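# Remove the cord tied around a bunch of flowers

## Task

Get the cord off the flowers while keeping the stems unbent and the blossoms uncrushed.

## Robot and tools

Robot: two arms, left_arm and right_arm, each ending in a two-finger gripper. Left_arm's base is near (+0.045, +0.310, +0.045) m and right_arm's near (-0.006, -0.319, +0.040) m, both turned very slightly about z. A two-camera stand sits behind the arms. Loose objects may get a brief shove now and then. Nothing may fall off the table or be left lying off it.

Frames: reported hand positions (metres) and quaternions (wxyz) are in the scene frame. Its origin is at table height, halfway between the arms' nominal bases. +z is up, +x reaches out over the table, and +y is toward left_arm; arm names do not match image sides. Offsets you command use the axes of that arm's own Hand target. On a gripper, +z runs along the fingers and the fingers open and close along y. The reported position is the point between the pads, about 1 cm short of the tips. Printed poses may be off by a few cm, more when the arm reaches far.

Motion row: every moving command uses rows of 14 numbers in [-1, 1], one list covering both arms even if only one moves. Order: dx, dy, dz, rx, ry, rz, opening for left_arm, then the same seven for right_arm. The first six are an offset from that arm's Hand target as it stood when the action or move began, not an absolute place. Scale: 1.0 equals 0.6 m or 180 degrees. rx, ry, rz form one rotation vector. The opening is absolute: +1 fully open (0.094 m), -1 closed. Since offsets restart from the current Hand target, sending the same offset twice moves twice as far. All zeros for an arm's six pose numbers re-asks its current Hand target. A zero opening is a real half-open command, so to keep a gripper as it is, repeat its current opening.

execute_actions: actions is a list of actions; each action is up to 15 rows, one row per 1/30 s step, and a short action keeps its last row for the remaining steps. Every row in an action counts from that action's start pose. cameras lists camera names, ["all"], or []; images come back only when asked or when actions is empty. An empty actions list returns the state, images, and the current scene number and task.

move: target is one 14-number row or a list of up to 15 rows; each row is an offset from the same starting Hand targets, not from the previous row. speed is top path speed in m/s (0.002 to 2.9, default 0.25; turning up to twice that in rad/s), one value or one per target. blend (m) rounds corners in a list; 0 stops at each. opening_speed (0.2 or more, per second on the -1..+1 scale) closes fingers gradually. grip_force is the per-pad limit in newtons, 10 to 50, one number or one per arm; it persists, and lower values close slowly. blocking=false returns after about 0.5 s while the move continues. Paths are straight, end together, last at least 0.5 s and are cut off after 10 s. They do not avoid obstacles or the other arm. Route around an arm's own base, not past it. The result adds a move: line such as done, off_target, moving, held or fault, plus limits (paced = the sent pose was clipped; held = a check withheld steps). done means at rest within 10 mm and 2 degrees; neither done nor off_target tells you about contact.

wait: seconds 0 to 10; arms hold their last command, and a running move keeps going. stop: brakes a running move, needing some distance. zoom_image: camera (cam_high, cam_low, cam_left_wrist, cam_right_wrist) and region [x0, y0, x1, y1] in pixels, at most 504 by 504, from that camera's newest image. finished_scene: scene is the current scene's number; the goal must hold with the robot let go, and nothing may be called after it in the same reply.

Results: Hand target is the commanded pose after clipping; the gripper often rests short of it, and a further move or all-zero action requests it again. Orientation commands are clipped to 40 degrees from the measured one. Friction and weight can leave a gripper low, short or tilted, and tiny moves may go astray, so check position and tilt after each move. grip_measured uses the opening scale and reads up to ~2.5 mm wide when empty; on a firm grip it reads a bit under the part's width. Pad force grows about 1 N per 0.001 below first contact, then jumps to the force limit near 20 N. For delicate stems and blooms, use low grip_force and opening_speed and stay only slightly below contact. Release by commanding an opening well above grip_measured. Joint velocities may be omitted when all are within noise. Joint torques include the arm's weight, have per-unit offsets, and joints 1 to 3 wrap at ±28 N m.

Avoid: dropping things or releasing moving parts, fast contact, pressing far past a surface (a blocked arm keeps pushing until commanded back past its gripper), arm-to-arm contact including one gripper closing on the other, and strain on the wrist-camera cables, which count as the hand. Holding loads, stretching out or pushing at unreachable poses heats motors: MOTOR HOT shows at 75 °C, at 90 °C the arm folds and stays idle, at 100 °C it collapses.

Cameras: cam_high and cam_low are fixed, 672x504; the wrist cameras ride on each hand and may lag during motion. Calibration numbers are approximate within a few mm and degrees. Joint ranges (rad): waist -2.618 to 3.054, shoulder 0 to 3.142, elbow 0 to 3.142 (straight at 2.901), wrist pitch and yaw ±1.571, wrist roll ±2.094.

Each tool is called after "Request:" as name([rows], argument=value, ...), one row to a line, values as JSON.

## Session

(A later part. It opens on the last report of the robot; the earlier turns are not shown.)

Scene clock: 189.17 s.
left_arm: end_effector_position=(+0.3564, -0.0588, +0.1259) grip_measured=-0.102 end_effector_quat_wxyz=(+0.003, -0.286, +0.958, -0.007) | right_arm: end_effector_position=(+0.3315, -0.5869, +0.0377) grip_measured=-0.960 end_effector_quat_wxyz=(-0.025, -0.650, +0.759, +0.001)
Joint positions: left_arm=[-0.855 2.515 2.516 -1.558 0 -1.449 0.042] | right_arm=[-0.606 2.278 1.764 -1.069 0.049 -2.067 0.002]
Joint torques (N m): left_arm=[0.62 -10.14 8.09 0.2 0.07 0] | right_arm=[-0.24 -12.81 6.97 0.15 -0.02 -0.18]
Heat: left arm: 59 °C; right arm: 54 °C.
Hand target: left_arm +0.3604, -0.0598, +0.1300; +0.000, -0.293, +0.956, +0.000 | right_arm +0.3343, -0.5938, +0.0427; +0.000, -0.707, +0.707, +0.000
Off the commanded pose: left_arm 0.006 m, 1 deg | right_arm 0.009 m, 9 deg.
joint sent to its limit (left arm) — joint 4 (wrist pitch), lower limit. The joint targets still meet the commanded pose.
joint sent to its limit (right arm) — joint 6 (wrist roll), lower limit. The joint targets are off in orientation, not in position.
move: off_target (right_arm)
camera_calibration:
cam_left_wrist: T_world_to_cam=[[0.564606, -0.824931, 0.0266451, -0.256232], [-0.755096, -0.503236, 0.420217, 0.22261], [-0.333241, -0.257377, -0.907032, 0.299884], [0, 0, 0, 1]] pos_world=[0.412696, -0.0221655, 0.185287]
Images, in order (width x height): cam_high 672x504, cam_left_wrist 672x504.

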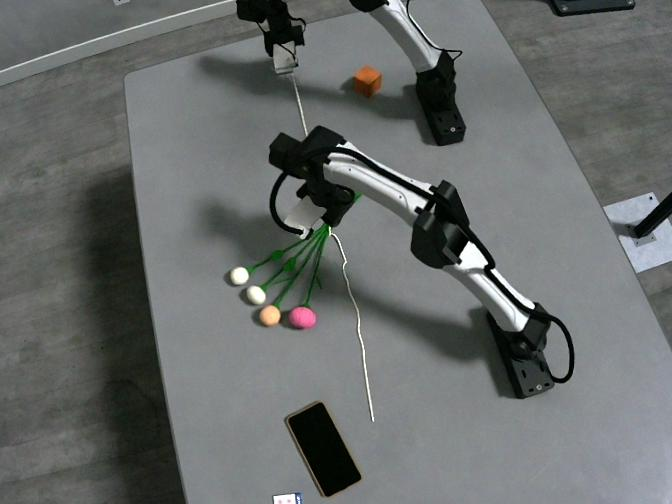

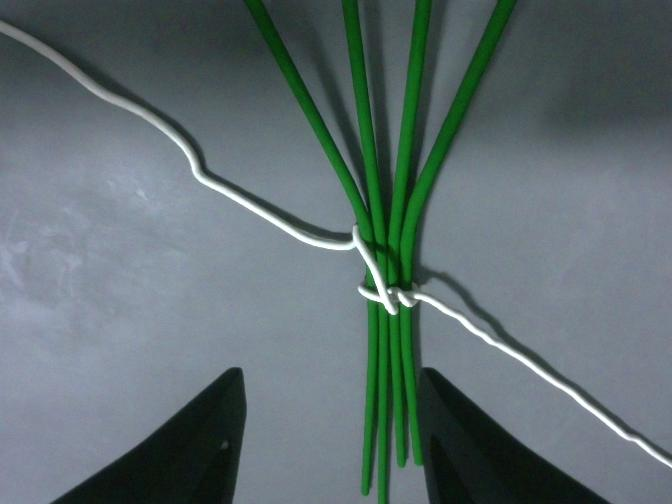

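Request:
move([
  [0.135,-0.063,0.02,0,0,0,-0.1,0,0,0,0,0,0,-1],
  [0.135,-0.063,0.182,0,0,0,-0.1,0,0,0,0,0,0,-1],
], speed=0.12, cameras=["cam_left_wrist"])

Scene clock: 222.57 s.
left_arm: end_effector_position=(+0.3118, -0.1331, +0.0237) grip_measured=-0.102 end_effector_quat_wxyz=(-0.001, -0.288, +0.958, +0.005) | right_arm: end_effector_position=(+0.3315, -0.5869, +0.0377) grip_measured=-0.960 end_effector_quat_wxyz=(-0.025, -0.650, +0.759, +0.001)
Joint positions: left_arm=[-1.014 2.792 2.641 -1.43 0 -1.613 0.042] | right_arm=[-0.606 2.278 1.764 -1.069 0.049 -2.067 0.002]
Joint torques (N m): left_arm=[0.23 -10.63 7.45 0.28 0.07 0] | right_arm=[-0.21 -12.81 6.97 0.17 -0.01 -0.17]
Heat: left arm: 63 °C; right arm: 55 °C.
Hand target: left_arm +0.3146, -0.1363, +0.0208; +0.000, -0.293, +0.956, +0.000 | right_arm +0.3343, -0.5938, +0.0427; +0.000, -0.707, +0.707, +0.000
Off the commanded pose: left_arm 0.005 m, 1 deg | right_arm 0.009 m, 9 deg.
joint sent to its limit (right arm) — joint 6 (wrist roll), lower limit. The joint targets are off in orientation, not in position.
move: off_target (right_arm)
camera_calibration:
cam_left_wrist: T_world_to_cam=[[0.568554, -0.822642, 0.00230509, -0.289922], [-0.746414, -0.514688, 0.421856, 0.190233], [-0.34585, -0.241568, -0.90666, 0.179284], [0, 0, 0, 1]] pos_world=[0.368834, -0.097282, 0.0829665]
Images, in order (width x height): cam_left_wrist 672x504.

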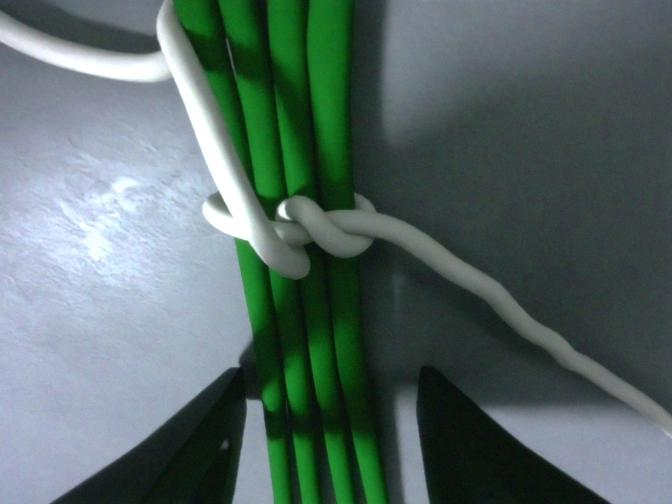

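Request:
move([
  [0,0,0,0,0,0,-0.6,0,0,0,0,0,0,-0.1],
  [0,0,0,0,0,0,-0.6,0,0,-0.08,0,0,0,-0.1],
  [0,0,0,0,0,0,-0.6,-0.482,-0.013,-0.06,0,0,0,-0.1],
], speed=0.2, grip_force=[10,50], cameras=["cam_left_wrist","cam_right_wrist"])

Scene clock: 240.70 s.
left_arm: end_effector_position=(+0.3123, -0.1339, +0.0237) grip_measured=-0.513 end_effector_quat_wxyz=(-0.001, -0.288, +0.957, +0.003) | right_arm: end_effector_position=(+0.3343, -0.3429, +0.0697) grip_measured=-0.102 end_effector_quat_wxyz=(+0.023, +0.718, -0.696, -0.018)
Joint positions: left_arm=[-1.014 2.792 2.641 -1.426 0 -1.614 0.023] | right_arm=[-0.02 1.947 1.379 -1.06 0.012 -1.666 0.042]
Joint torques (N m): left_arm=[0.21 -10.47 7.47 0.26 0.06 0.02] | right_arm=[-0.28 -10.43 4.62 0.21 -0.11 -0.03]
Heat: left arm: 63 °C; right arm: 55 °C.
Hand target: left_arm +0.3146, -0.1364, +0.0208; +0.000, -0.293, +0.956, +0.000 | right_arm +0.3342, -0.3452, +0.0698; +0.024, +0.717, -0.697, -0.017 (not the last commanded pose)
Off the commanded pose: left_arm 0.004 m, 1 deg | right_arm 0.040 m, 4 deg.
grip_force (N): 10, 50
move: held (right_arm; a check stopped the path); path passed 2 of 3 targets; limits=held
pose unreachable (right arm): on one or more control steps of this call, first in action 0 (counted from 0), this arm could not follow its commanded pose, so it was not sent that pose on those steps. It may still have moved: this result reports where it is.
cause: moving toward the commanded pose would bring a part of the arm too close to another arm (this arm's wrist camera and the left arm's wrist (the part past joint 4), at the place that arm is still heading or pushing toward).
camera_calibration:
cam_left_wrist: T_world_to_cam=[[0.569214, -0.822167, 0.00609144, -0.291117], [-0.746848, -0.513942, 0.421998, 0.19041], [-0.343822, -0.244757, -0.906576, 0.178088], [0, 0, 0, 1]] pos_world=[0.369146, -0.0978991, 0.0828709]
cam_right_wrist: T_world_to_cam=[[0.998411, 0.0393562, -0.0403234, -0.321556], [0.0526316, -0.906924, 0.417995, -0.318092], [-0.0201196, -0.419453, -0.907554, 0.0177825], [0, 0, 0, 1]] pos_world=[0.338144, -0.268371, 0.136133]
Images, in order (width x height): cam_left_wrist 672x504, cam_right_wrist 672x504.

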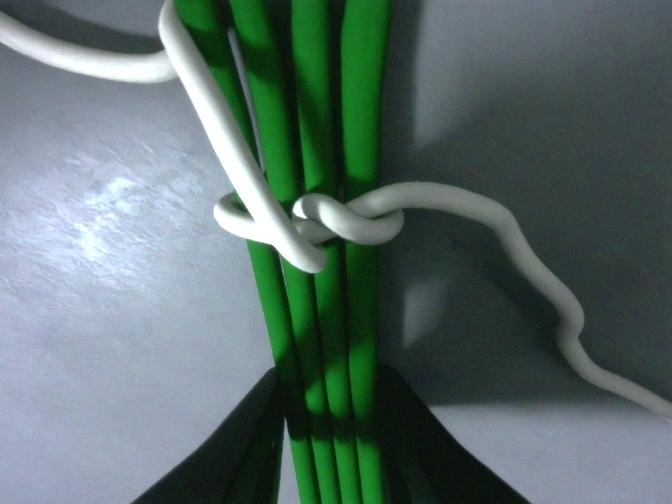

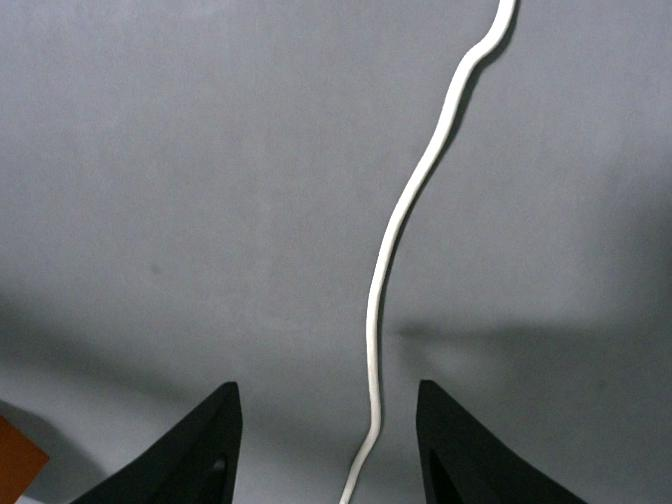

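Request:
move([
  [0,0,0,0,0,0,-0.6,0,-0.027,0.108,0,0,0,-0.1],
  [0,0,0,0,0,0,-0.6,0,-0.027,0.108,0,0,0,-1],
  [0,0,0,0,0,0,-0.6,0.40,-0.027,0.08,0,0,0,-1],
], speed=[0.15,0.15,0.1], cameras=["cam_left_wrist","cam_high"])

Scene clock: 256.23 s.
left_arm: end_effector_position=(+0.3189, -0.1853, +0.0279) grip_measured=-0.597 end_effector_quat_wxyz=(-0.005, -0.275, +0.957, -0.098) | right_arm: end_effector_position=(+0.3425, -0.5250, +0.0205) grip_measured=-0.959 end_effector_quat_wxyz=(+0.005, +0.683, -0.724, -0.097)
Joint positions: left_arm=[-1.033 2.794 2.644 -1.233 0.057 -1.613 0.019] | right_arm=[-0.507 2.377 1.848 -1.232 -0.041 -2.067 0.002]
Joint torques (N m): left_arm=[1.8 -12.21 5.18 -0.93 -0.45 0.04] | right_arm=[-3.79 -13.82 8.02 0.95 1.25 -0.17]
Heat: left arm: 65 °C; right arm: 55 °C.
Hand target: left_arm +0.3146, -0.1364, +0.0209; +0.000, -0.293, +0.956, +0.000 | right_arm +0.3543, -0.5851, +0.0232; +0.024, +0.717, -0.697, -0.017
Off the commanded pose: left_arm 0.050 m, 11 deg | right_arm 0.061 m, 11 deg.
joint sent to its limit (right arm) — joint 6 (wrist roll), lower limit. The joint targets are off in position and orientation.
grip_force (N): 10, 50
move: off_target (left_arm, right_arm); target 2's new opening was sent with right_arm's hand 0.012 m and 2 deg from that target
camera_calibration:
cam_left_wrist: T_world_to_cam=[[0.543136, -0.816845, 0.194336, -0.333132], [-0.781053, -0.406573, 0.473977, 0.196483], [-0.308154, -0.409221, -0.858824, 0.128499], [0, 0, 0, 1]] pos_world=[0.373997, -0.139648, 0.0819691]
Images, in order (width x height): cam_high 672x504, cam_left_wrist 672x504.

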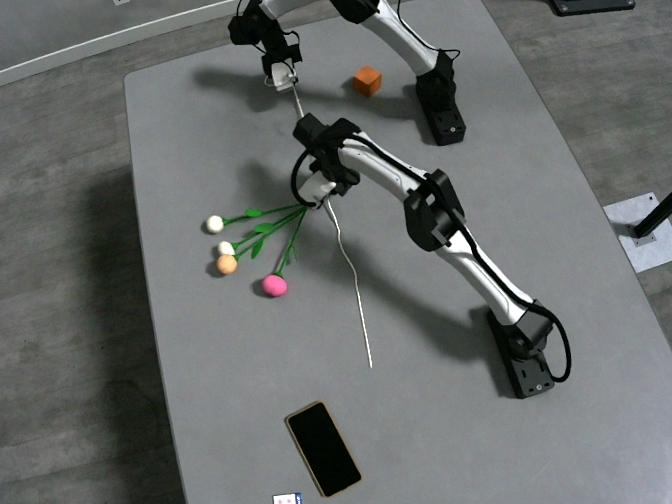

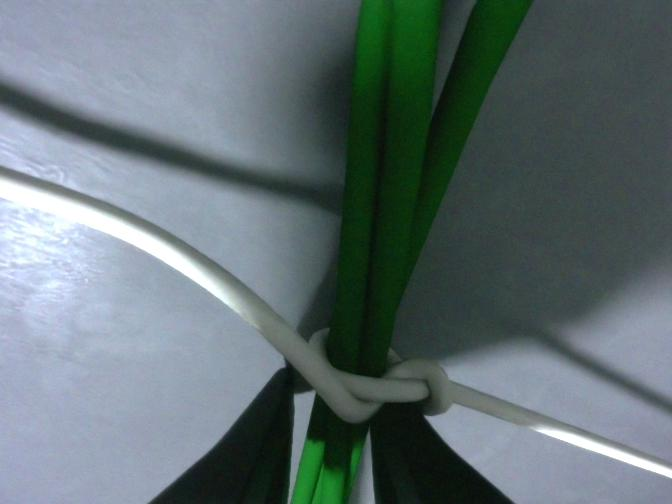

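Request:
move([
  [0,0,0,0,0,0,-0.6,-0.21,0,0.01,0,0,0,-1],
  [0,0,0,0,0,0,0,-0.21,0,0.01,0,0,0,-1],
  [-0.05,0,-0.15,0,0,0,0,-0.21,0,0.01,0,0,0,-1],
], speed=0.12, cameras=["cam_left_wrist","cam_high","cam_low"])

Scene clock: 267.40 s.
left_arm: end_effector_position=(+0.3347, -0.1217, +0.0804) grip_measured=-0.002 end_effector_quat_wxyz=(+0.000, -0.294, +0.955, -0.027) | right_arm: end_effector_position=(+0.3435, -0.4592, +0.0105) grip_measured=-0.959 end_effector_quat_wxyz=(+0.035, +0.719, -0.694, -0.036)
Joint positions: left_arm=[-0.959 2.753 2.792 -1.558 0.015 -1.571 0.047] | right_arm=[-0.321 2.191 1.497 -0.97 0.036 -1.97 0.002]
Joint torques (N m): left_arm=[0.51 -16.21 5.07 0.27 -0.08 0.14] | right_arm=[0.47 -14.64 3.41 0.44 -0.19 0.12]
Heat: left arm: 70 °C; right arm: 58 °C.
Hand target: left_arm +0.3393, -0.1197, +0.1109; +0.000, -0.293, +0.956, +0.000 | right_arm +0.3504, -0.4592, +0.0160; +0.024, +0.717, -0.697, -0.017
Off the commanded pose: left_arm 0.031 m, 3 deg | right_arm 0.009 m, 3 deg.
joint sent to its limit (left arm) — joint 4 (wrist pitch), lower limit. The joint targets are off in orientation, not in position.
grip_force (N): 10, 50
move: off_target (left_arm, right_arm)
camera_calibration:
cam_left_wrist: T_world_to_cam=[[0.577936, -0.813653, 0.0629232, -0.300703], [-0.749292, -0.498507, 0.43595, 0.191087], [-0.323344, -0.299099, -0.897769, 0.226084], [0, 0, 0, 1]] pos_world=[0.39007, -0.0817879, 0.138588]
Images, in order (width x height): cam_high 672x504, cam_low 672x504, cam_left_wrist 672x504.

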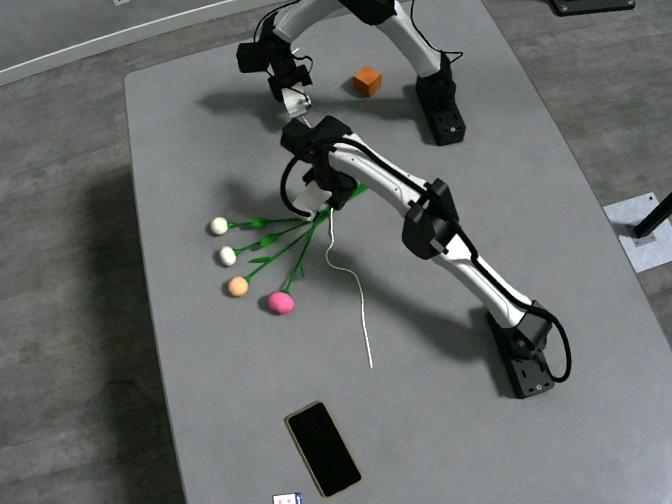

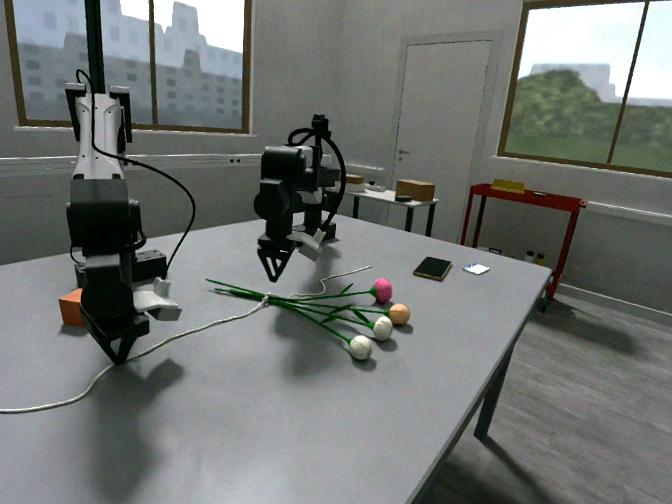

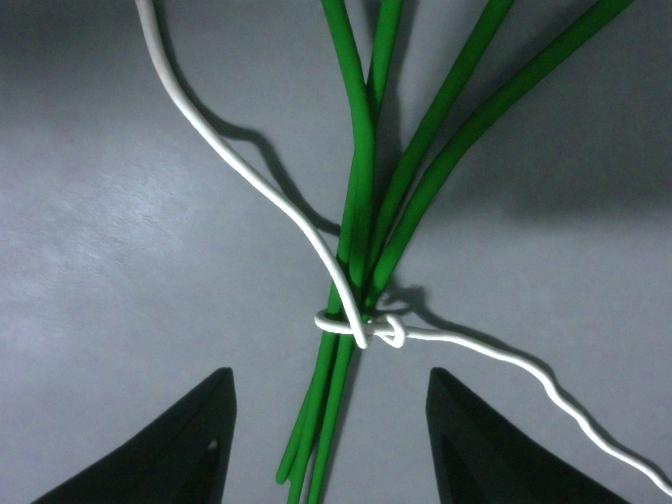

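Request:
move([
  [-0.032,-0.052,0.03,0,0,0.5,-0.15,0,0,0,0,0,0,-1],
  [-0.032,-0.052,0.05,0,0,-0.92,-0.15,0,0,0,0,0,0,-1],
], speed=0.7, cameras=["cam_left_wrist"])

Scene clock: 300.10 s.
left_arm: end_effector_position=(+0.3694, -0.1275, +0.0782) grip_measured=-0.148 end_effector_quat_wxyz=(+0.067, +0.981, +0.180, +0.025) | right_arm: end_effector_position=(+0.3435, -0.4592, +0.0105) grip_measured=-0.959 end_effector_quat_wxyz=(+0.035, +0.719, -0.694, -0.036)
Joint positions: left_arm=[-0.913 2.785 2.837 -1.48 0.015 1.85 0.04] | right_arm=[-0.321 2.191 1.497 -0.97 0.036 -1.97 0.002]
Joint torques (N m): left_arm=[-0.57 -10.88 8.13 0.59 0.04 0.24] | right_arm=[0.44 -14.65 3.4 0.46 -0.19 0.12]
Heat: left arm: 86 °C; right arm: 63 °C. Fold the left arm in close to its base, or ease its load, before you think long.
Hand target: left_arm +0.3727, -0.1347, +0.0809; +0.000, +0.985, +0.171, +0.000 | right_arm +0.3504, -0.4592, +0.0160; +0.024, +0.717, -0.697, -0.017
Off the commanded pose: left_arm 0.008 m, 8 deg | right_arm 0.009 m, 3 deg.
MOTOR HOT: joint 2 (shoulder) of the left arm reports 86 °C; the controller's stop level is 90 °C. To cool a motor, set the load down, stop pushing, or move to a pose that needs little force.
elbow stopped short (left arm): the move would have taken joint 3 (elbow) straighter than the controller allows.
grip_force (N): 10, 50
move: off_target (left_arm, right_arm)
camera_calibration:
cam_left_wrist: T_world_to_cam=[[-0.369746, 0.920089, -0.129325, 0.260867], [0.810769, 0.387486, 0.438757, -0.248407], [0.453807, 0.0573757, -0.889251, -0.00874893], [0, 0, 0, 1]] pos_world=[0.301826, -0.143265, 0.134947]
Images, in order (width x height): cam_left_wrist 672x504.

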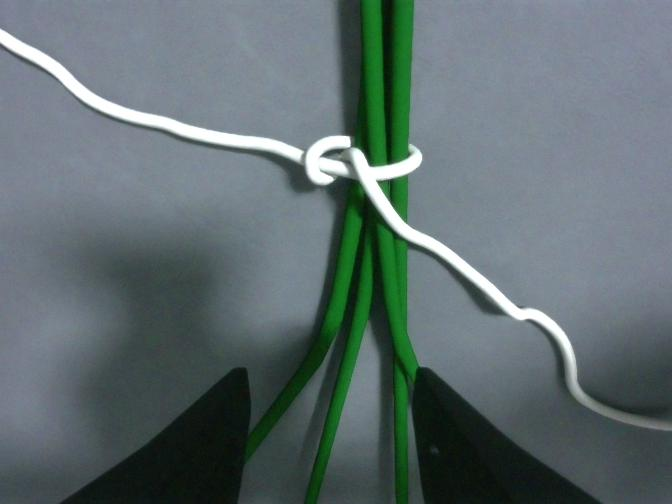

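Request:
move(target=[0.05,-0.6,-0.05,0,0,-0.3,-0.15,0,0,0,0,0,0,-1], speed=0.7, cameras=["cam_high"])

Scene clock: 308.87 s.
left_arm: end_effector_position=(+0.2771, +0.2139, +0.1077) grip_measured=-0.148 end_effector_quat_wxyz=(-0.011, +0.803, +0.596, -0.008) | right_arm: end_effector_position=(+0.3435, -0.4592, +0.0105) grip_measured=-0.959 end_effector_quat_wxyz=(+0.035, +0.719, -0.694, -0.036)
Joint positions: left_arm=[-0.374 1.55 1.041 -1.089 0.003 1.475 0.04] | right_arm=[-0.321 2.191 1.497 -0.97 0.036 -1.97 0.002]
Joint torques (N m): left_arm=[0.47 -5.98 4.92 0.32 0.14 0.06] | right_arm=[0.47 -14.65 3.34 0.45 -0.19 0.11]
Heat: left arm: 82 °C; right arm: 64 °C. Fold the left arm in close to its base, or ease its load, before you think long.
Hand target: left_arm +0.2799, +0.2144, +0.1112; +0.000, +0.800, +0.599, +0.001 | right_arm +0.3504, -0.4592, +0.0160; +0.024, +0.717, -0.697, -0.017
Off the commanded pose: left_arm 0.004 m, 2 deg | right_arm 0.009 m, 3 deg.
MOTOR HOT: still on. Joint 2 (shoulder) of the left arm reports 82 °C.
grip_force (N): 10, 50
move: off_target (right_arm)
Images, in order (width x height): cam_high 672x504.

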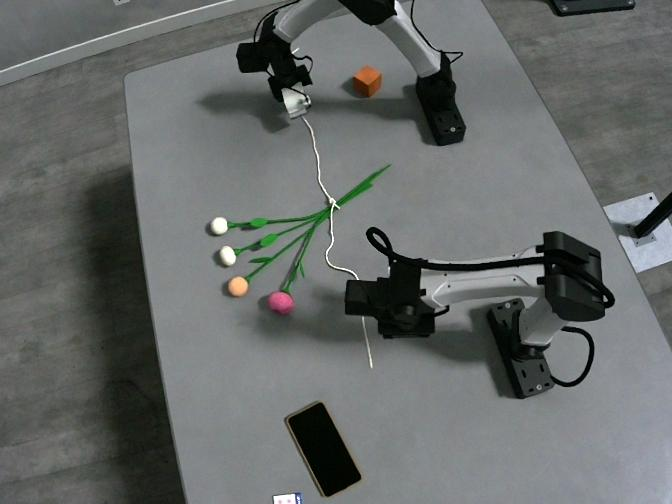

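Request:
move([
  [0,0,0,0,0,0,-0.15,0,0,0,0,0,0,-0.1],
  [0,0,0,0,0,0,-0.15,0,0,-0.117,0,0,0,-0.1],
  [0,0,0,0,0,0,-0.15,-0.535,0.005,-0.117,0,0,0.4,-0.1],
], speed=0.3, cameras=["cam_right_wrist"])

Scene clock: 337.57 s.
left_arm: end_effector_position=(+0.2772, +0.2138, +0.1077) grip_measured=-0.148 end_effector_quat_wxyz=(-0.011, +0.803, +0.596, -0.008) | right_arm: end_effector_position=(+0.3375, -0.1406, +0.0782) grip_measured=-0.102 end_effector_quat_wxyz=(-0.035, -0.177, +0.984, -0.004)
Joint positions: left_arm=[-0.374 1.55 1.041 -1.089 0.003 1.475 0.04] | right_arm=[0.517 2.12 1.669 -1.19 -0.012 0.115 0.042]
Joint torques (N m): left_arm=[0.46 -5.91 4.88 0.32 0.15 0.06] | right_arm=[-0.01 -11.66 6.94 0.14 -0.12 0.12]
Heat: left arm: 67 °C; right arm: 65 °C.
Hand target: left_arm +0.2799, +0.2144, +0.1112; +0.000, +0.800, +0.599, +0.000 | right_arm +0.3425, -0.1377, +0.0833; -0.030, -0.170, +0.985, +0.000
Off the commanded pose: left_arm 0.004 m, 2 deg | right_arm 0.008 m, 1 deg.
MOTOR HOT: cleared for the motors of the left arm.
grip_force (N): 10, 50
move: done
camera_calibration:
cam_right_wrist: T_world_to_cam=[[0.358015, -0.933624, 0.0130769, -0.257136], [-0.823479, -0.309115, 0.475741, 0.236913], [-0.440121, -0.181091, -0.879488, 0.283403], [0, 0, 0, 1]] pos_world=[0.411883, -0.115513, 0.139903]
Images, in order (width x height): cam_right_wrist 672x504.

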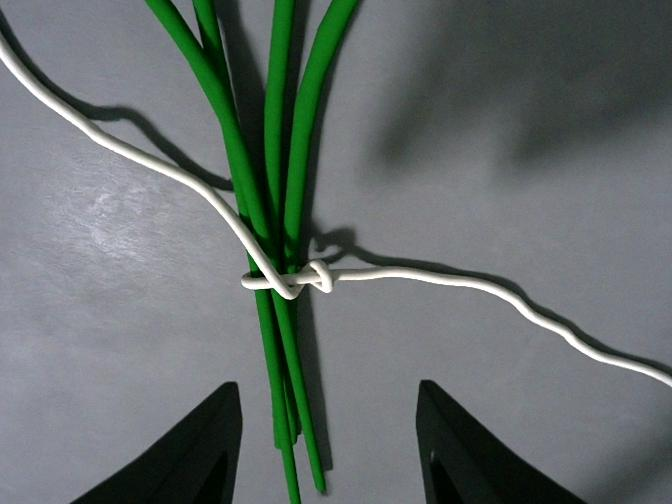

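Request:
move([
  [0,0,0,0,0,0,-0.15,-0.026,0.031,0.122,0,0,-0.03,-0.1],
  [0,0,0,0,0,0,-0.15,-0.026,0.031,0.122,0,0,-0.03,-0.4],
  [0,0,0,0,0,0,-0.15,0.09,0.021,0.122,0,0,-0.03,-0.4],
], speed=[0.12,0.12,0.05], cameras=["cam_right_wrist","cam_high","cam_low"])

Scene clock: 353.77 s.
left_arm: end_effector_position=(+0.2772, +0.2138, +0.1077) grip_measured=-0.148 end_effector_quat_wxyz=(-0.011, +0.803, +0.596, -0.008) | right_arm: end_effector_position=(+0.2862, -0.1471, +0.0103) grip_measured=-0.398 end_effector_quat_wxyz=(-0.034, -0.215, +0.976, -0.002)
Joint positions: left_arm=[-0.374 1.55 1.041 -1.089 0.003 1.475 0.04] | right_arm=[0.567 2.042 1.258 -0.854 -0.016 0.087 0.028]
Joint torques (N m): left_arm=[0.42 -5.96 4.93 0.32 0.15 0.07] | right_arm=[0.81 -12.75 3.06 0.34 -0.13 0.08]
Heat: left arm: 62 °C; right arm: 62 °C.
Hand target: left_arm +0.2799, +0.2144, +0.1112; +0.000, +0.800, +0.599, +0.000 | right_arm +0.2832, -0.1447, +0.0134; -0.030, -0.216, +0.976, +0.001
Off the commanded pose: left_arm 0.004 m, 2 deg | right_arm 0.005 m, 1 deg.
grip_force (N): 10, 50
move: done
camera_calibration:
cam_right_wrist: T_world_to_cam=[[0.429598, -0.90299, 0.00745824, -0.259876], [-0.796716, -0.375124, 0.473841, 0.207576], [-0.425076, -0.209503, -0.880579, 0.191487], [0, 0, 0, 1]] pos_world=[0.358418, -0.116682, 0.0722]
Images, in order (width x height): cam_high 672x504, cam_low 672x504, cam_right_wrist 672x504.

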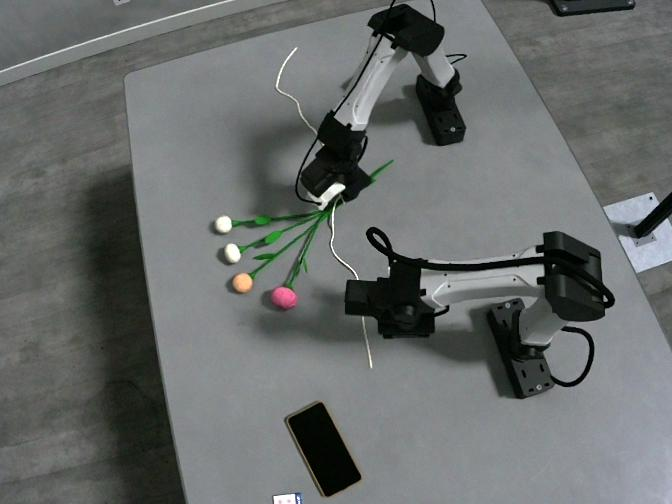

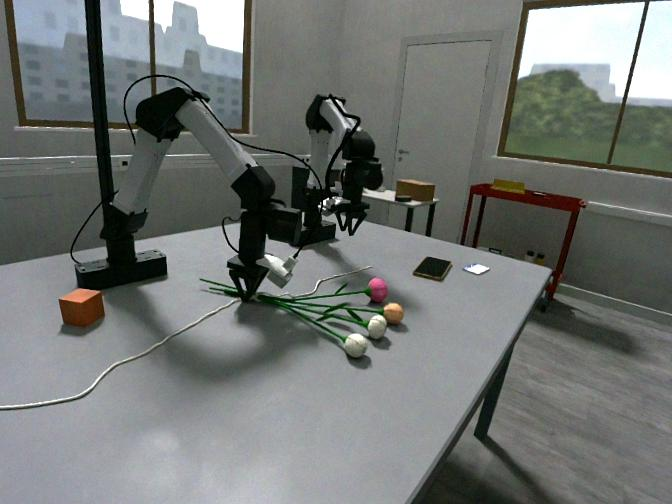

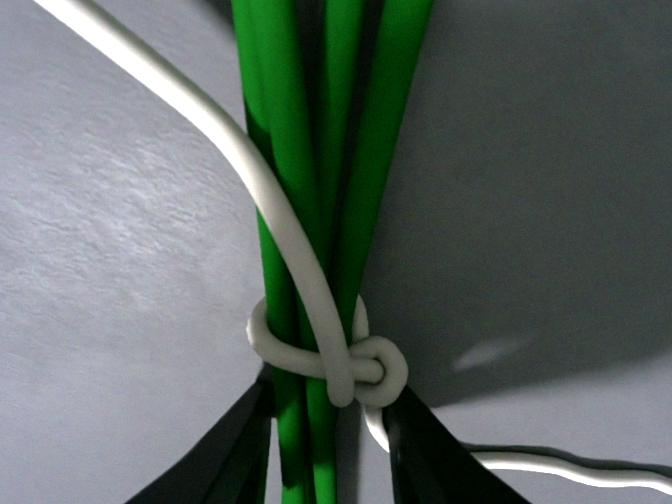

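Request:
move(target=[0,0,0,0,0,0,-0.15,0.19,0,0,0,0,0,-0.4], speed=0.05, cameras=["cam_right_wrist","cam_high","cam_low"])

Scene clock: 368.00 s.
left_arm: end_effector_position=(+0.2772, +0.2138, +0.1077) grip_measured=-0.148 end_effector_quat_wxyz=(-0.011, +0.803, +0.596, -0.008) | right_arm: end_effector_position=(+0.1778, -0.1979, +0.0163) grip_measured=-0.398 end_effector_quat_wxyz=(-0.044, -0.219, +0.975, -0.007)
Joint positions: left_arm=[-0.374 1.55 1.041 -1.089 0.003 1.475 0.04] | right_arm=[0.613 1.651 0.76 -0.767 -0.016 0.126 0.028]
Joint torques (N m): left_arm=[0.4 -5.96 4.92 0.32 0.14 0.04] | right_arm=[0.75 -9.03 3.51 0.37 -0.17 0.15]
Heat: left arm: 59 °C; right arm: 60 °C.
Hand target: left_arm +0.2799, +0.2144, +0.1112; +0.000, +0.800, +0.599, +0.000 | right_arm +0.1800, -0.1929, +0.0200; -0.030, -0.216, +0.976, +0.001
Off the commanded pose: left_arm 0.004 m, 2 deg | right_arm 0.007 m, 2 deg.
grip_force (N): 10, 50
move: done
camera_calibration:
cam_right_wrist: T_world_to_cam=[[0.436374, -0.899678, 0.0125154, -0.259857], [-0.785949, -0.374366, 0.492071, 0.0971929], [-0.43802, -0.224563, -0.870465, 0.139176], [0, 0, 0, 1]] pos_world=[0.250746, -0.166148, 0.0765745]
Images, in order (width x height): cam_high 672x504, cam_low 672x504, cam_right_wrist 672x504.

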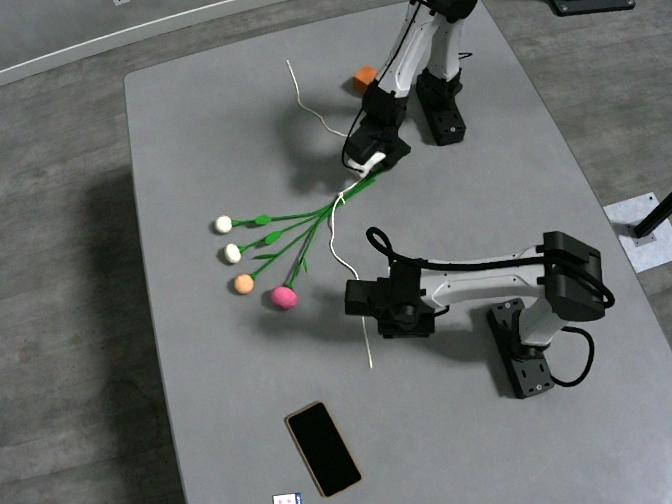

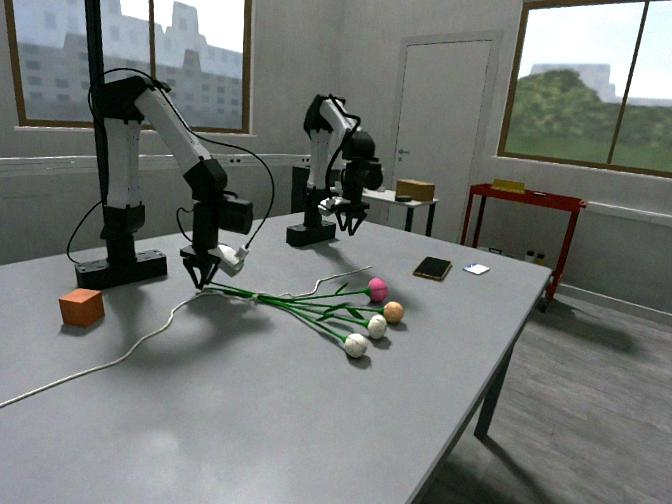

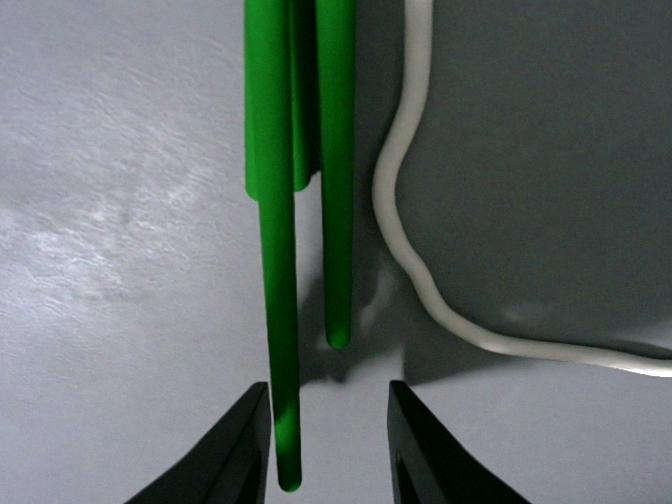

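Request:
move([
  [0,0,0,0,0,0,-0.15,0,0,-0.07,0,0,0,-0.4],
  [0,0,0,0,0,0,-0.15,-0.037,-0.048,-0.07,0,0,-0.24,-0.4],
  [0,0,0,0,0,0,-0.15,-0.037,-0.048,0.02,0,0,-0.24,-0.4],
  [0,0,0,0,0,0,-0.15,-0.037,-0.048,0.02,0,0,-0.24,-1],
  [0,0,0,0,0,0,-0.15,0.137,-0.105,-0.01,0,0,-0.24,-1],
], speed=[0.15,0.15,0.1,0.1,0.07], grip_force=50, cameras=["cam_right_wrist","cam_high","cam_low"])

Request:
zoom_image(camera="cam_high", region=[230, 60, 450, 340])

Scene clock: 395.10 s.
left_arm: end_effector_position=(+0.2772, +0.2138, +0.1077) grip_measured=-0.148 end_effector_quat_wxyz=(-0.011, +0.803, +0.596, -0.008) | right_arm: end_effector_position=(+0.1368, -0.2808, +0.0289) grip_measured=-0.959 end_effector_quat_wxyz=(-0.021, -0.558, +0.830, +0.014)
Joint positions: left_arm=[-0.374 1.55 1.041 -1.089 0.003 1.475 0.04] | right_arm=[0.289 1.277 0.5 -0.843 -0.012 -0.94 0.002]
Joint torques (N m): left_arm=[0.43 -5.94 4.93 0.31 0.15 0.05] | right_arm=[-0.49 -4.64 3.81 0.1 -0.04 -0.18]
Heat: left arm: 55 °C; right arm: 57 °C.
Hand target: left_arm +0.2799, +0.2144, +0.1112; +0.000, +0.800, +0.599, +0.000 | right_arm +0.1326, -0.2846, +0.0298; -0.027, -0.560, +0.828, +0.012
Off the commanded pose: left_arm 0.004 m, 2 deg | right_arm 0.006 m, 1 deg.
move: done
camera_calibration:
cam_right_wrist: T_world_to_cam=[[0.928763, -0.369512, -0.0293376, -0.234021], [-0.322042, -0.843566, 0.42975, -0.165673], [-0.183546, -0.389687, -0.902471, 0.0333488], [0, 0, 0, 1]] pos_world=[0.170117, -0.213234, 0.0944284]
Images, in order (width x height): cam_high 672x504, cam_low 672x504, cam_right_wrist 672x504.

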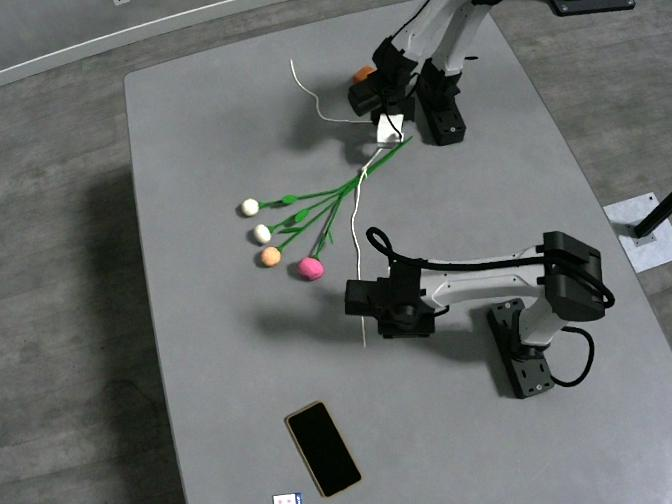

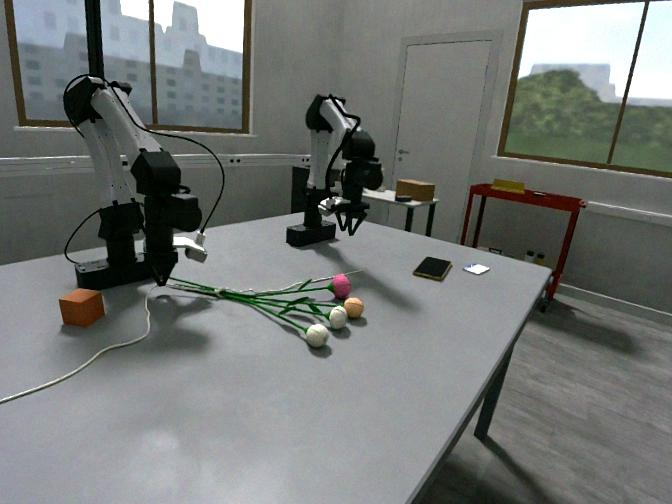

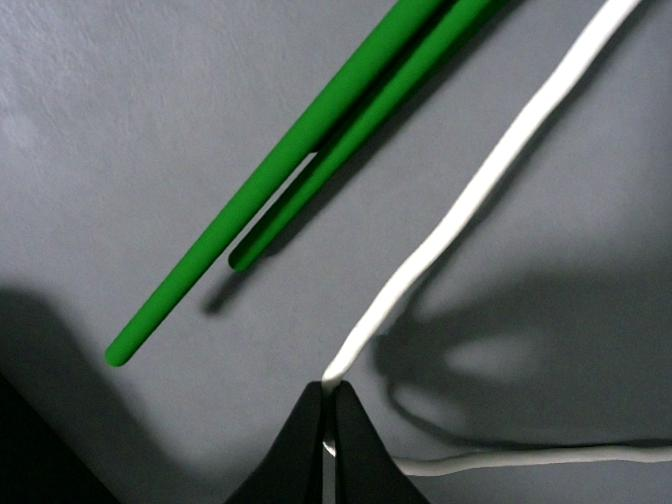

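Scaled by 1.800 from the camera's 672x504 image, which has a finer 960x720 frame.

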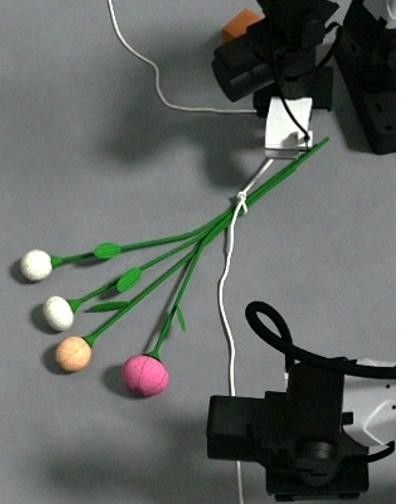

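Request:
move([
  [0,0,0,0,0,0,-0.15,0,0,0.02,0,0,0,-0.4],
  [0,0,0,0,0,0,-0.15,0,0,-0.108,0,0,0,-0.4],
  [0,0,0,0,0,0,-0.15,-0.18,-0.112,-0.108,0,0,-0.317,-0.4],
], speed=0.25, cameras=["cam_right_wrist"])

Request:
zoom_image(camera="cam_right_wrist", region=[168, 126, 504, 504])

Scene clock: 421.03 s.
left_arm: end_effector_position=(+0.2772, +0.2138, +0.1077) grip_measured=-0.148 end_effector_quat_wxyz=(-0.011, +0.803, +0.596, -0.008) | right_arm: end_effector_position=(+0.2298, -0.2149, +0.0829) grip_measured=-0.402 end_effector_quat_wxyz=(+0.031, +0.882, -0.468, -0.031)
Joint positions: left_arm=[-0.374 1.55 1.041 -1.089 0.003 1.475 0.04] | right_arm=[0.452 1.656 1.067 -1.07 -0.01 -1.759 0.028]
Joint torques (N m): left_arm=[0.49 -5.96 4.94 0.31 0.14 0.06] | right_arm=[0.66 -6.99 6.61 0.22 -0.19 -0.17]
Heat: left arm: 53 °C; right arm: 53 °C.
Hand target: left_arm +0.2799, +0.2144, +0.1112; +0.000, +0.800, +0.599, +0.000 | right_arm +0.2388, -0.2086, +0.0877; +0.018, +0.888, -0.460, -0.023
Off the commanded pose: left_arm 0.004 m, 2 deg | right_arm 0.012 m, 2 deg.
move: off_target (right_arm)
camera_calibration:
cam_right_wrist: T_world_to_cam=[[0.821397, 0.566593, -0.0654184, -0.0655272], [0.544172, -0.74416, 0.387432, -0.277519], [0.170835, -0.353834, -0.919574, 0.0525396], [0, 0, 0, 1]] pos_world=[0.195866, -0.150801, 0.151547]
Images, in order (width x height): cam_right_wrist 672x504.

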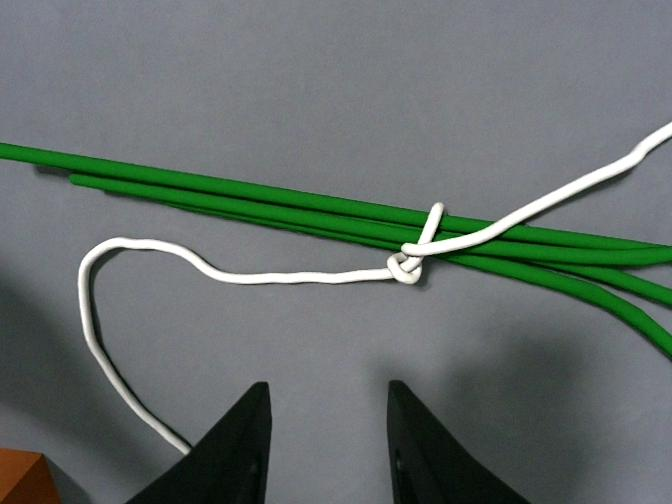

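Scaled by 1.333 from the camera's 672x504 image, which has a finer 960x720 frame.

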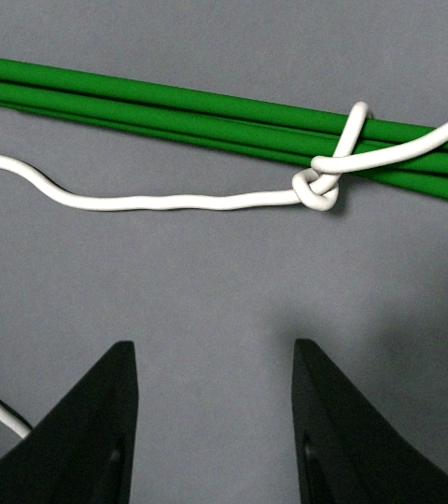

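Request:
move([
  [-0.568,0.246,0.05,0,0,-0.71,-0.1,0.204,0.144,-0.02,0,0,0.09,-0.4],
  [-0.568,0.246,0.152,0,0,-0.71,-0.1,0.204,0.144,-0.02,0,0,0.09,-0.4],
  [-0.568,0.246,0.152,0,0,-0.71,-0.55,0.204,0.144,-0.02,0,0,0.09,-0.4],
  [-0.198,0.207,0.142,0,0,-0.71,-0.55,0.204,0.144,-0.02,0,0,0.09,-0.4],
], speed=[0.4,0.15,0.15,0.12], grip_force=[15,50], cameras=["cam_left_wrist","cam_high","cam_low"])

Scene clock: 492.17 s.
left_arm: end_effector_position=(+0.3625, +0.0607, +0.0190) grip_measured=-0.548 end_effector_quat_wxyz=(-0.014, -0.187, +0.982, +0.000) | right_arm: end_effector_position=(+0.2361, -0.3551, +0.0927) grip_measured=-0.402 end_effector_quat_wxyz=(+0.024, +0.811, -0.583, -0.033)
Joint positions: left_arm=[-0.641 2.212 1.549 -0.927 0.02 -1.032 0.021] | right_arm=[-0.096 1.589 1.039 -1.1 0.012 -2.035 0.028]
Joint torques (N m): left_arm=[0.61 -10.95 3.69 0.32 -0.11 0.15] | right_arm=[-0.36 -8.72 5.93 0.01 -0.07 -0.18]
Heat: left arm: 54 °C; right arm: 51 °C.
Hand target: left_arm +0.3657, +0.0656, +0.0258; +0.000, -0.186, +0.983, +0.000 | right_arm +0.2396, -0.3584, +0.1013; +0.021, +0.814, -0.580, -0.021
Off the commanded pose: left_arm 0.009 m, 2 deg | right_arm 0.010 m, 2 deg.
elbow stopped short (left arm): the move would have taken joint 3 (elbow) straighter than the controller allows.
grip_force (N): 15, 50
move: done; target 3's new opening was sent with left_arm's hand 0.007 m and 3 deg from that target
camera_calibration:
cam_left_wrist: T_world_to_cam=[[0.386589, -0.922232, 0.00604405, -0.0873298], [-0.826374, -0.343481, 0.446237, 0.347946], [-0.409458, -0.177505, -0.894894, 0.258236], [0, 0, 0, 1]] pos_world=[0.427031, 0.0848128, 0.0763556]
Images, in order (width x height): cam_high 672x504, cam_low 672x504, cam_left_wrist 672x504.

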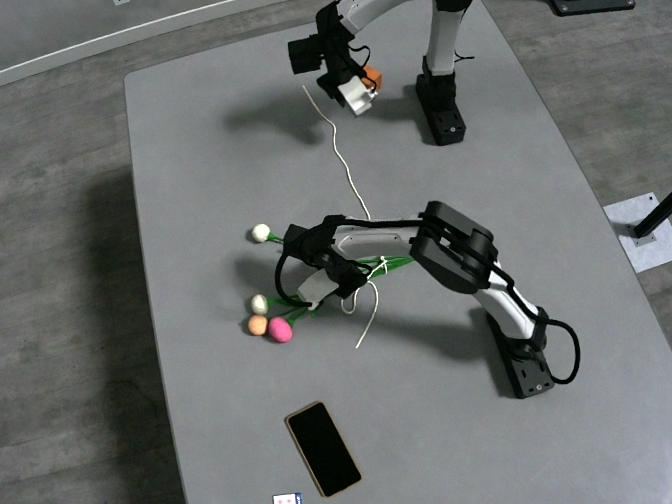

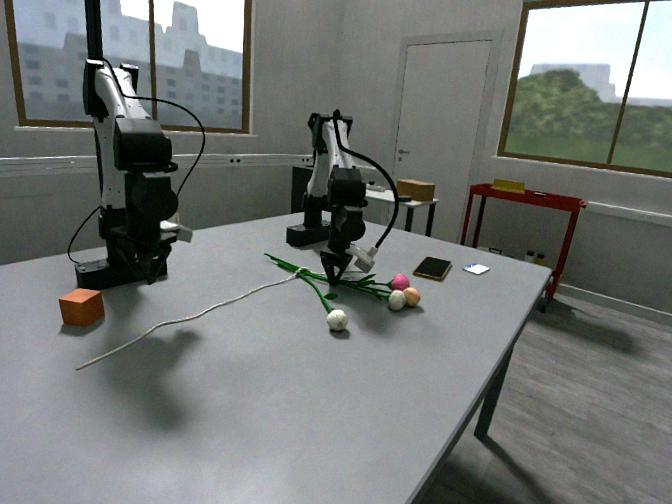

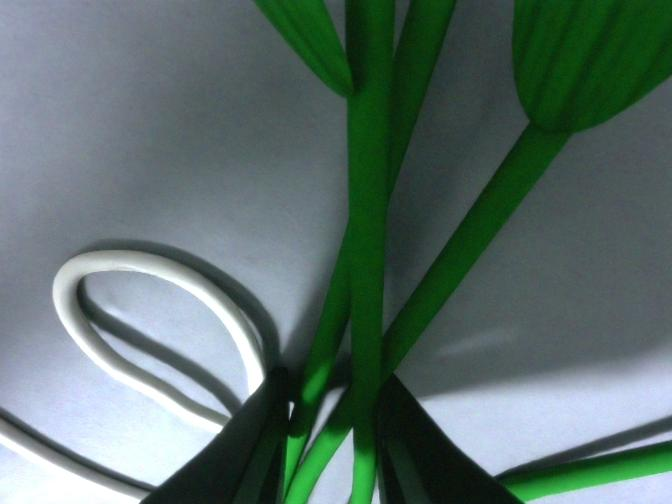

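Request:
move(target=[0,0,0,0,0,0,-0.55,-0.405,-0.192,0.05,0,0,0.05,-0.2], cameras=["cam_right_wrist"])

Scene clock: 508.33 s.
left_arm: end_effector_position=(+0.3625, +0.0607, +0.0190) grip_measured=-0.548 end_effector_quat_wxyz=(-0.014, -0.187, +0.982, +0.000) | right_arm: end_effector_position=(+0.2623, -0.0953, +0.0615) grip_measured=-0.202 end_effector_quat_wxyz=(+0.029, +0.770, -0.637, -0.018)
Joint positions: left_arm=[-0.641 2.212 1.549 -0.927 0.02 -1.032 0.021] | right_arm=[0.726 1.992 1.408 -1.052 -0.025 -1.08 0.037]
Joint torques (N m): left_arm=[0.57 -10.97 3.64 0.32 -0.11 0.16] | right_arm=[-0.05 -10.4 6.68 0.11 -0.19 0.13]
Heat: left arm: 59 °C; right arm: 51 °C.
Hand target: left_arm +0.3657, +0.0656, +0.0258; +0.000, -0.186, +0.983, +0.000 | right_arm +0.2673, -0.0913, +0.0668; +0.023, +0.766, -0.642, -0.019
Off the commanded pose: left_arm 0.009 m, 2 deg | right_arm 0.008 m, 1 deg.
grip_force (N): 15, 50
move: done
camera_calibration:
cam_right_wrist: T_world_to_cam=[[0.979216, 0.19639, -0.0506629, -0.23907], [0.199303, -0.885426, 0.419881, -0.122809], [0.037602, -0.421251, -0.906164, 0.0972941], [0, 0, 0, 1]] pos_world=[0.254919, -0.0208019, 0.127617]
Images, in order (width x height): cam_right_wrist 672x504.

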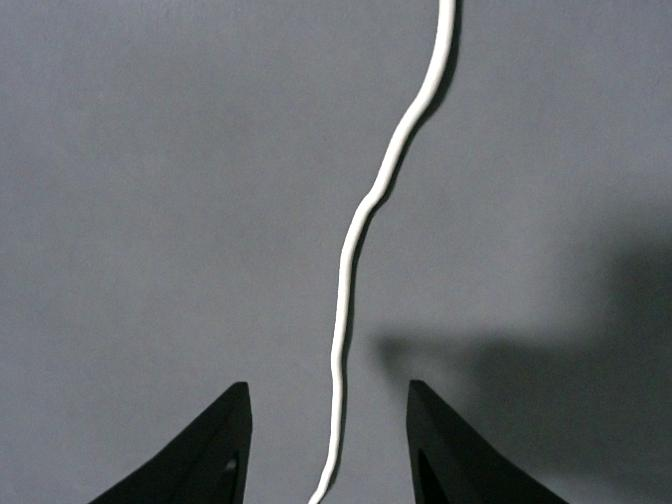

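Request:
move([
  [0,0,0,0,0,0,-0.6,0,0,0.095,0,0,0,-0.2],
  [0,0,0,0,0,0,-0.6,0,0,0.095,0,0,0,-1],
  [0,0,0,0,0,0,-0.6,-0.109,0.234,0.075,0,0,0,-1],
], speed=[0.12,0.12,0.07], cameras=["cam_right_wrist","cam_high","cam_low"])

Request:
zoom_image(camera="cam_low", region=[180, 220, 420, 340])

Scene clock: 522.90 s.
left_arm: end_effector_position=(+0.3634, +0.0604, +0.0190) grip_measured=-0.598 end_effector_quat_wxyz=(-0.012, -0.186, +0.983, -0.001) | right_arm: end_effector_position=(+0.1197, -0.0525, +0.0228) grip_measured=-0.962 end_effector_quat_wxyz=(+0.027, +0.768, -0.640, -0.011)
Joint positions: left_arm=[-0.641 2.212 1.549 -0.923 0.018 -1.029 0.019] | right_arm=[1.154 1.855 1.045 -0.809 -0.033 -0.644 0.002]
Joint torques (N m): left_arm=[0.62 -11 3.66 0.29 -0.09 0.13] | right_arm=[0.58 -12.05 3.62 0.18 -0.32 0.14]
Heat: left arm: 61 °C; right arm: 52 °C.
Hand target: left_arm +0.3656, +0.0655, +0.0258; +0.000, -0.186, +0.983, +0.000 | right_arm +0.1151, -0.0520, +0.0301; +0.023, +0.766, -0.642, -0.019
Off the commanded pose: left_arm 0.009 m, 1 deg | right_arm 0.009 m, 1 deg.
grip_force (N): 15, 50
move: done
camera_calibration:
cam_right_wrist: T_world_to_cam=[[0.981255, 0.189024, -0.0375254, -0.11075], [0.186648, -0.883714, 0.429199, -0.0389081], [0.0479671, -0.428158, -0.90243, 0.0839688], [0, 0, 0, 1]] pos_world=[0.111908, 0.0225026, 0.0883194]
Images, in order (width x height): cam_high 672x504, cam_low 672x504, cam_right_wrist 672x504.

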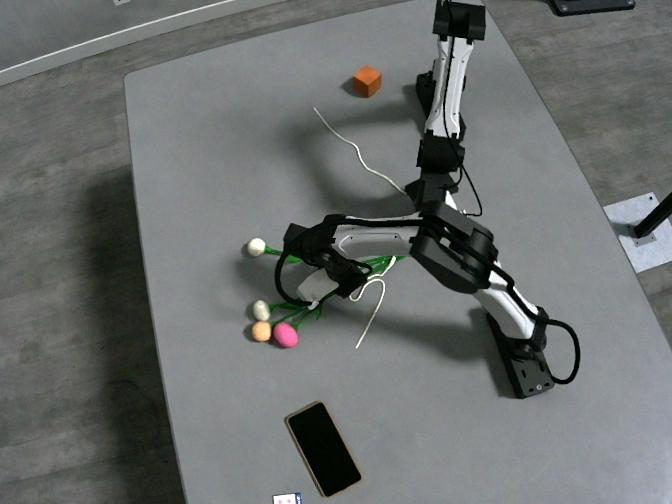

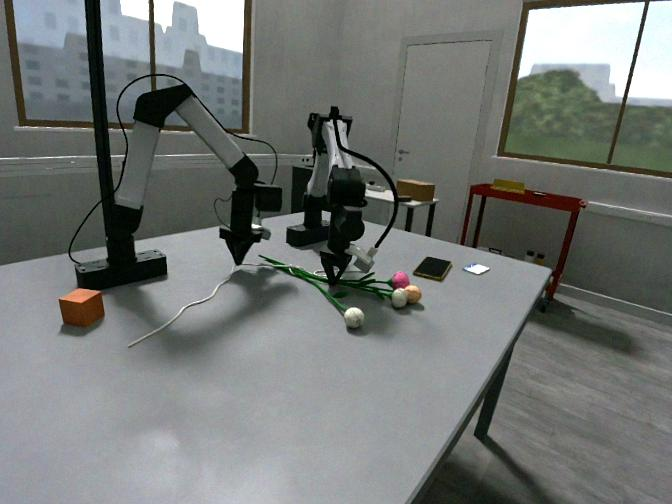

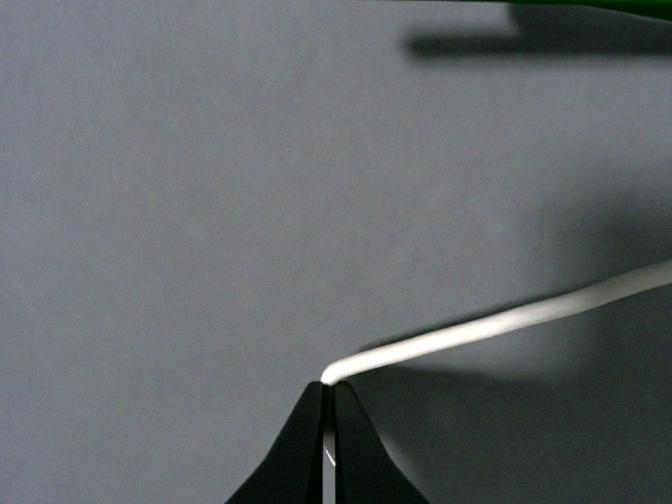

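Scaled by 2.100 from the camera's 672x504 image, which has a finer 960x720 frame.

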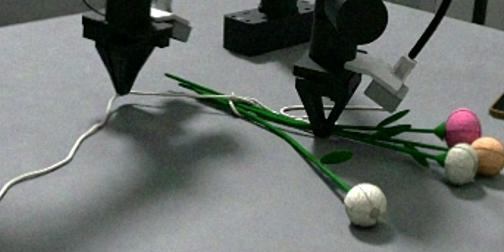

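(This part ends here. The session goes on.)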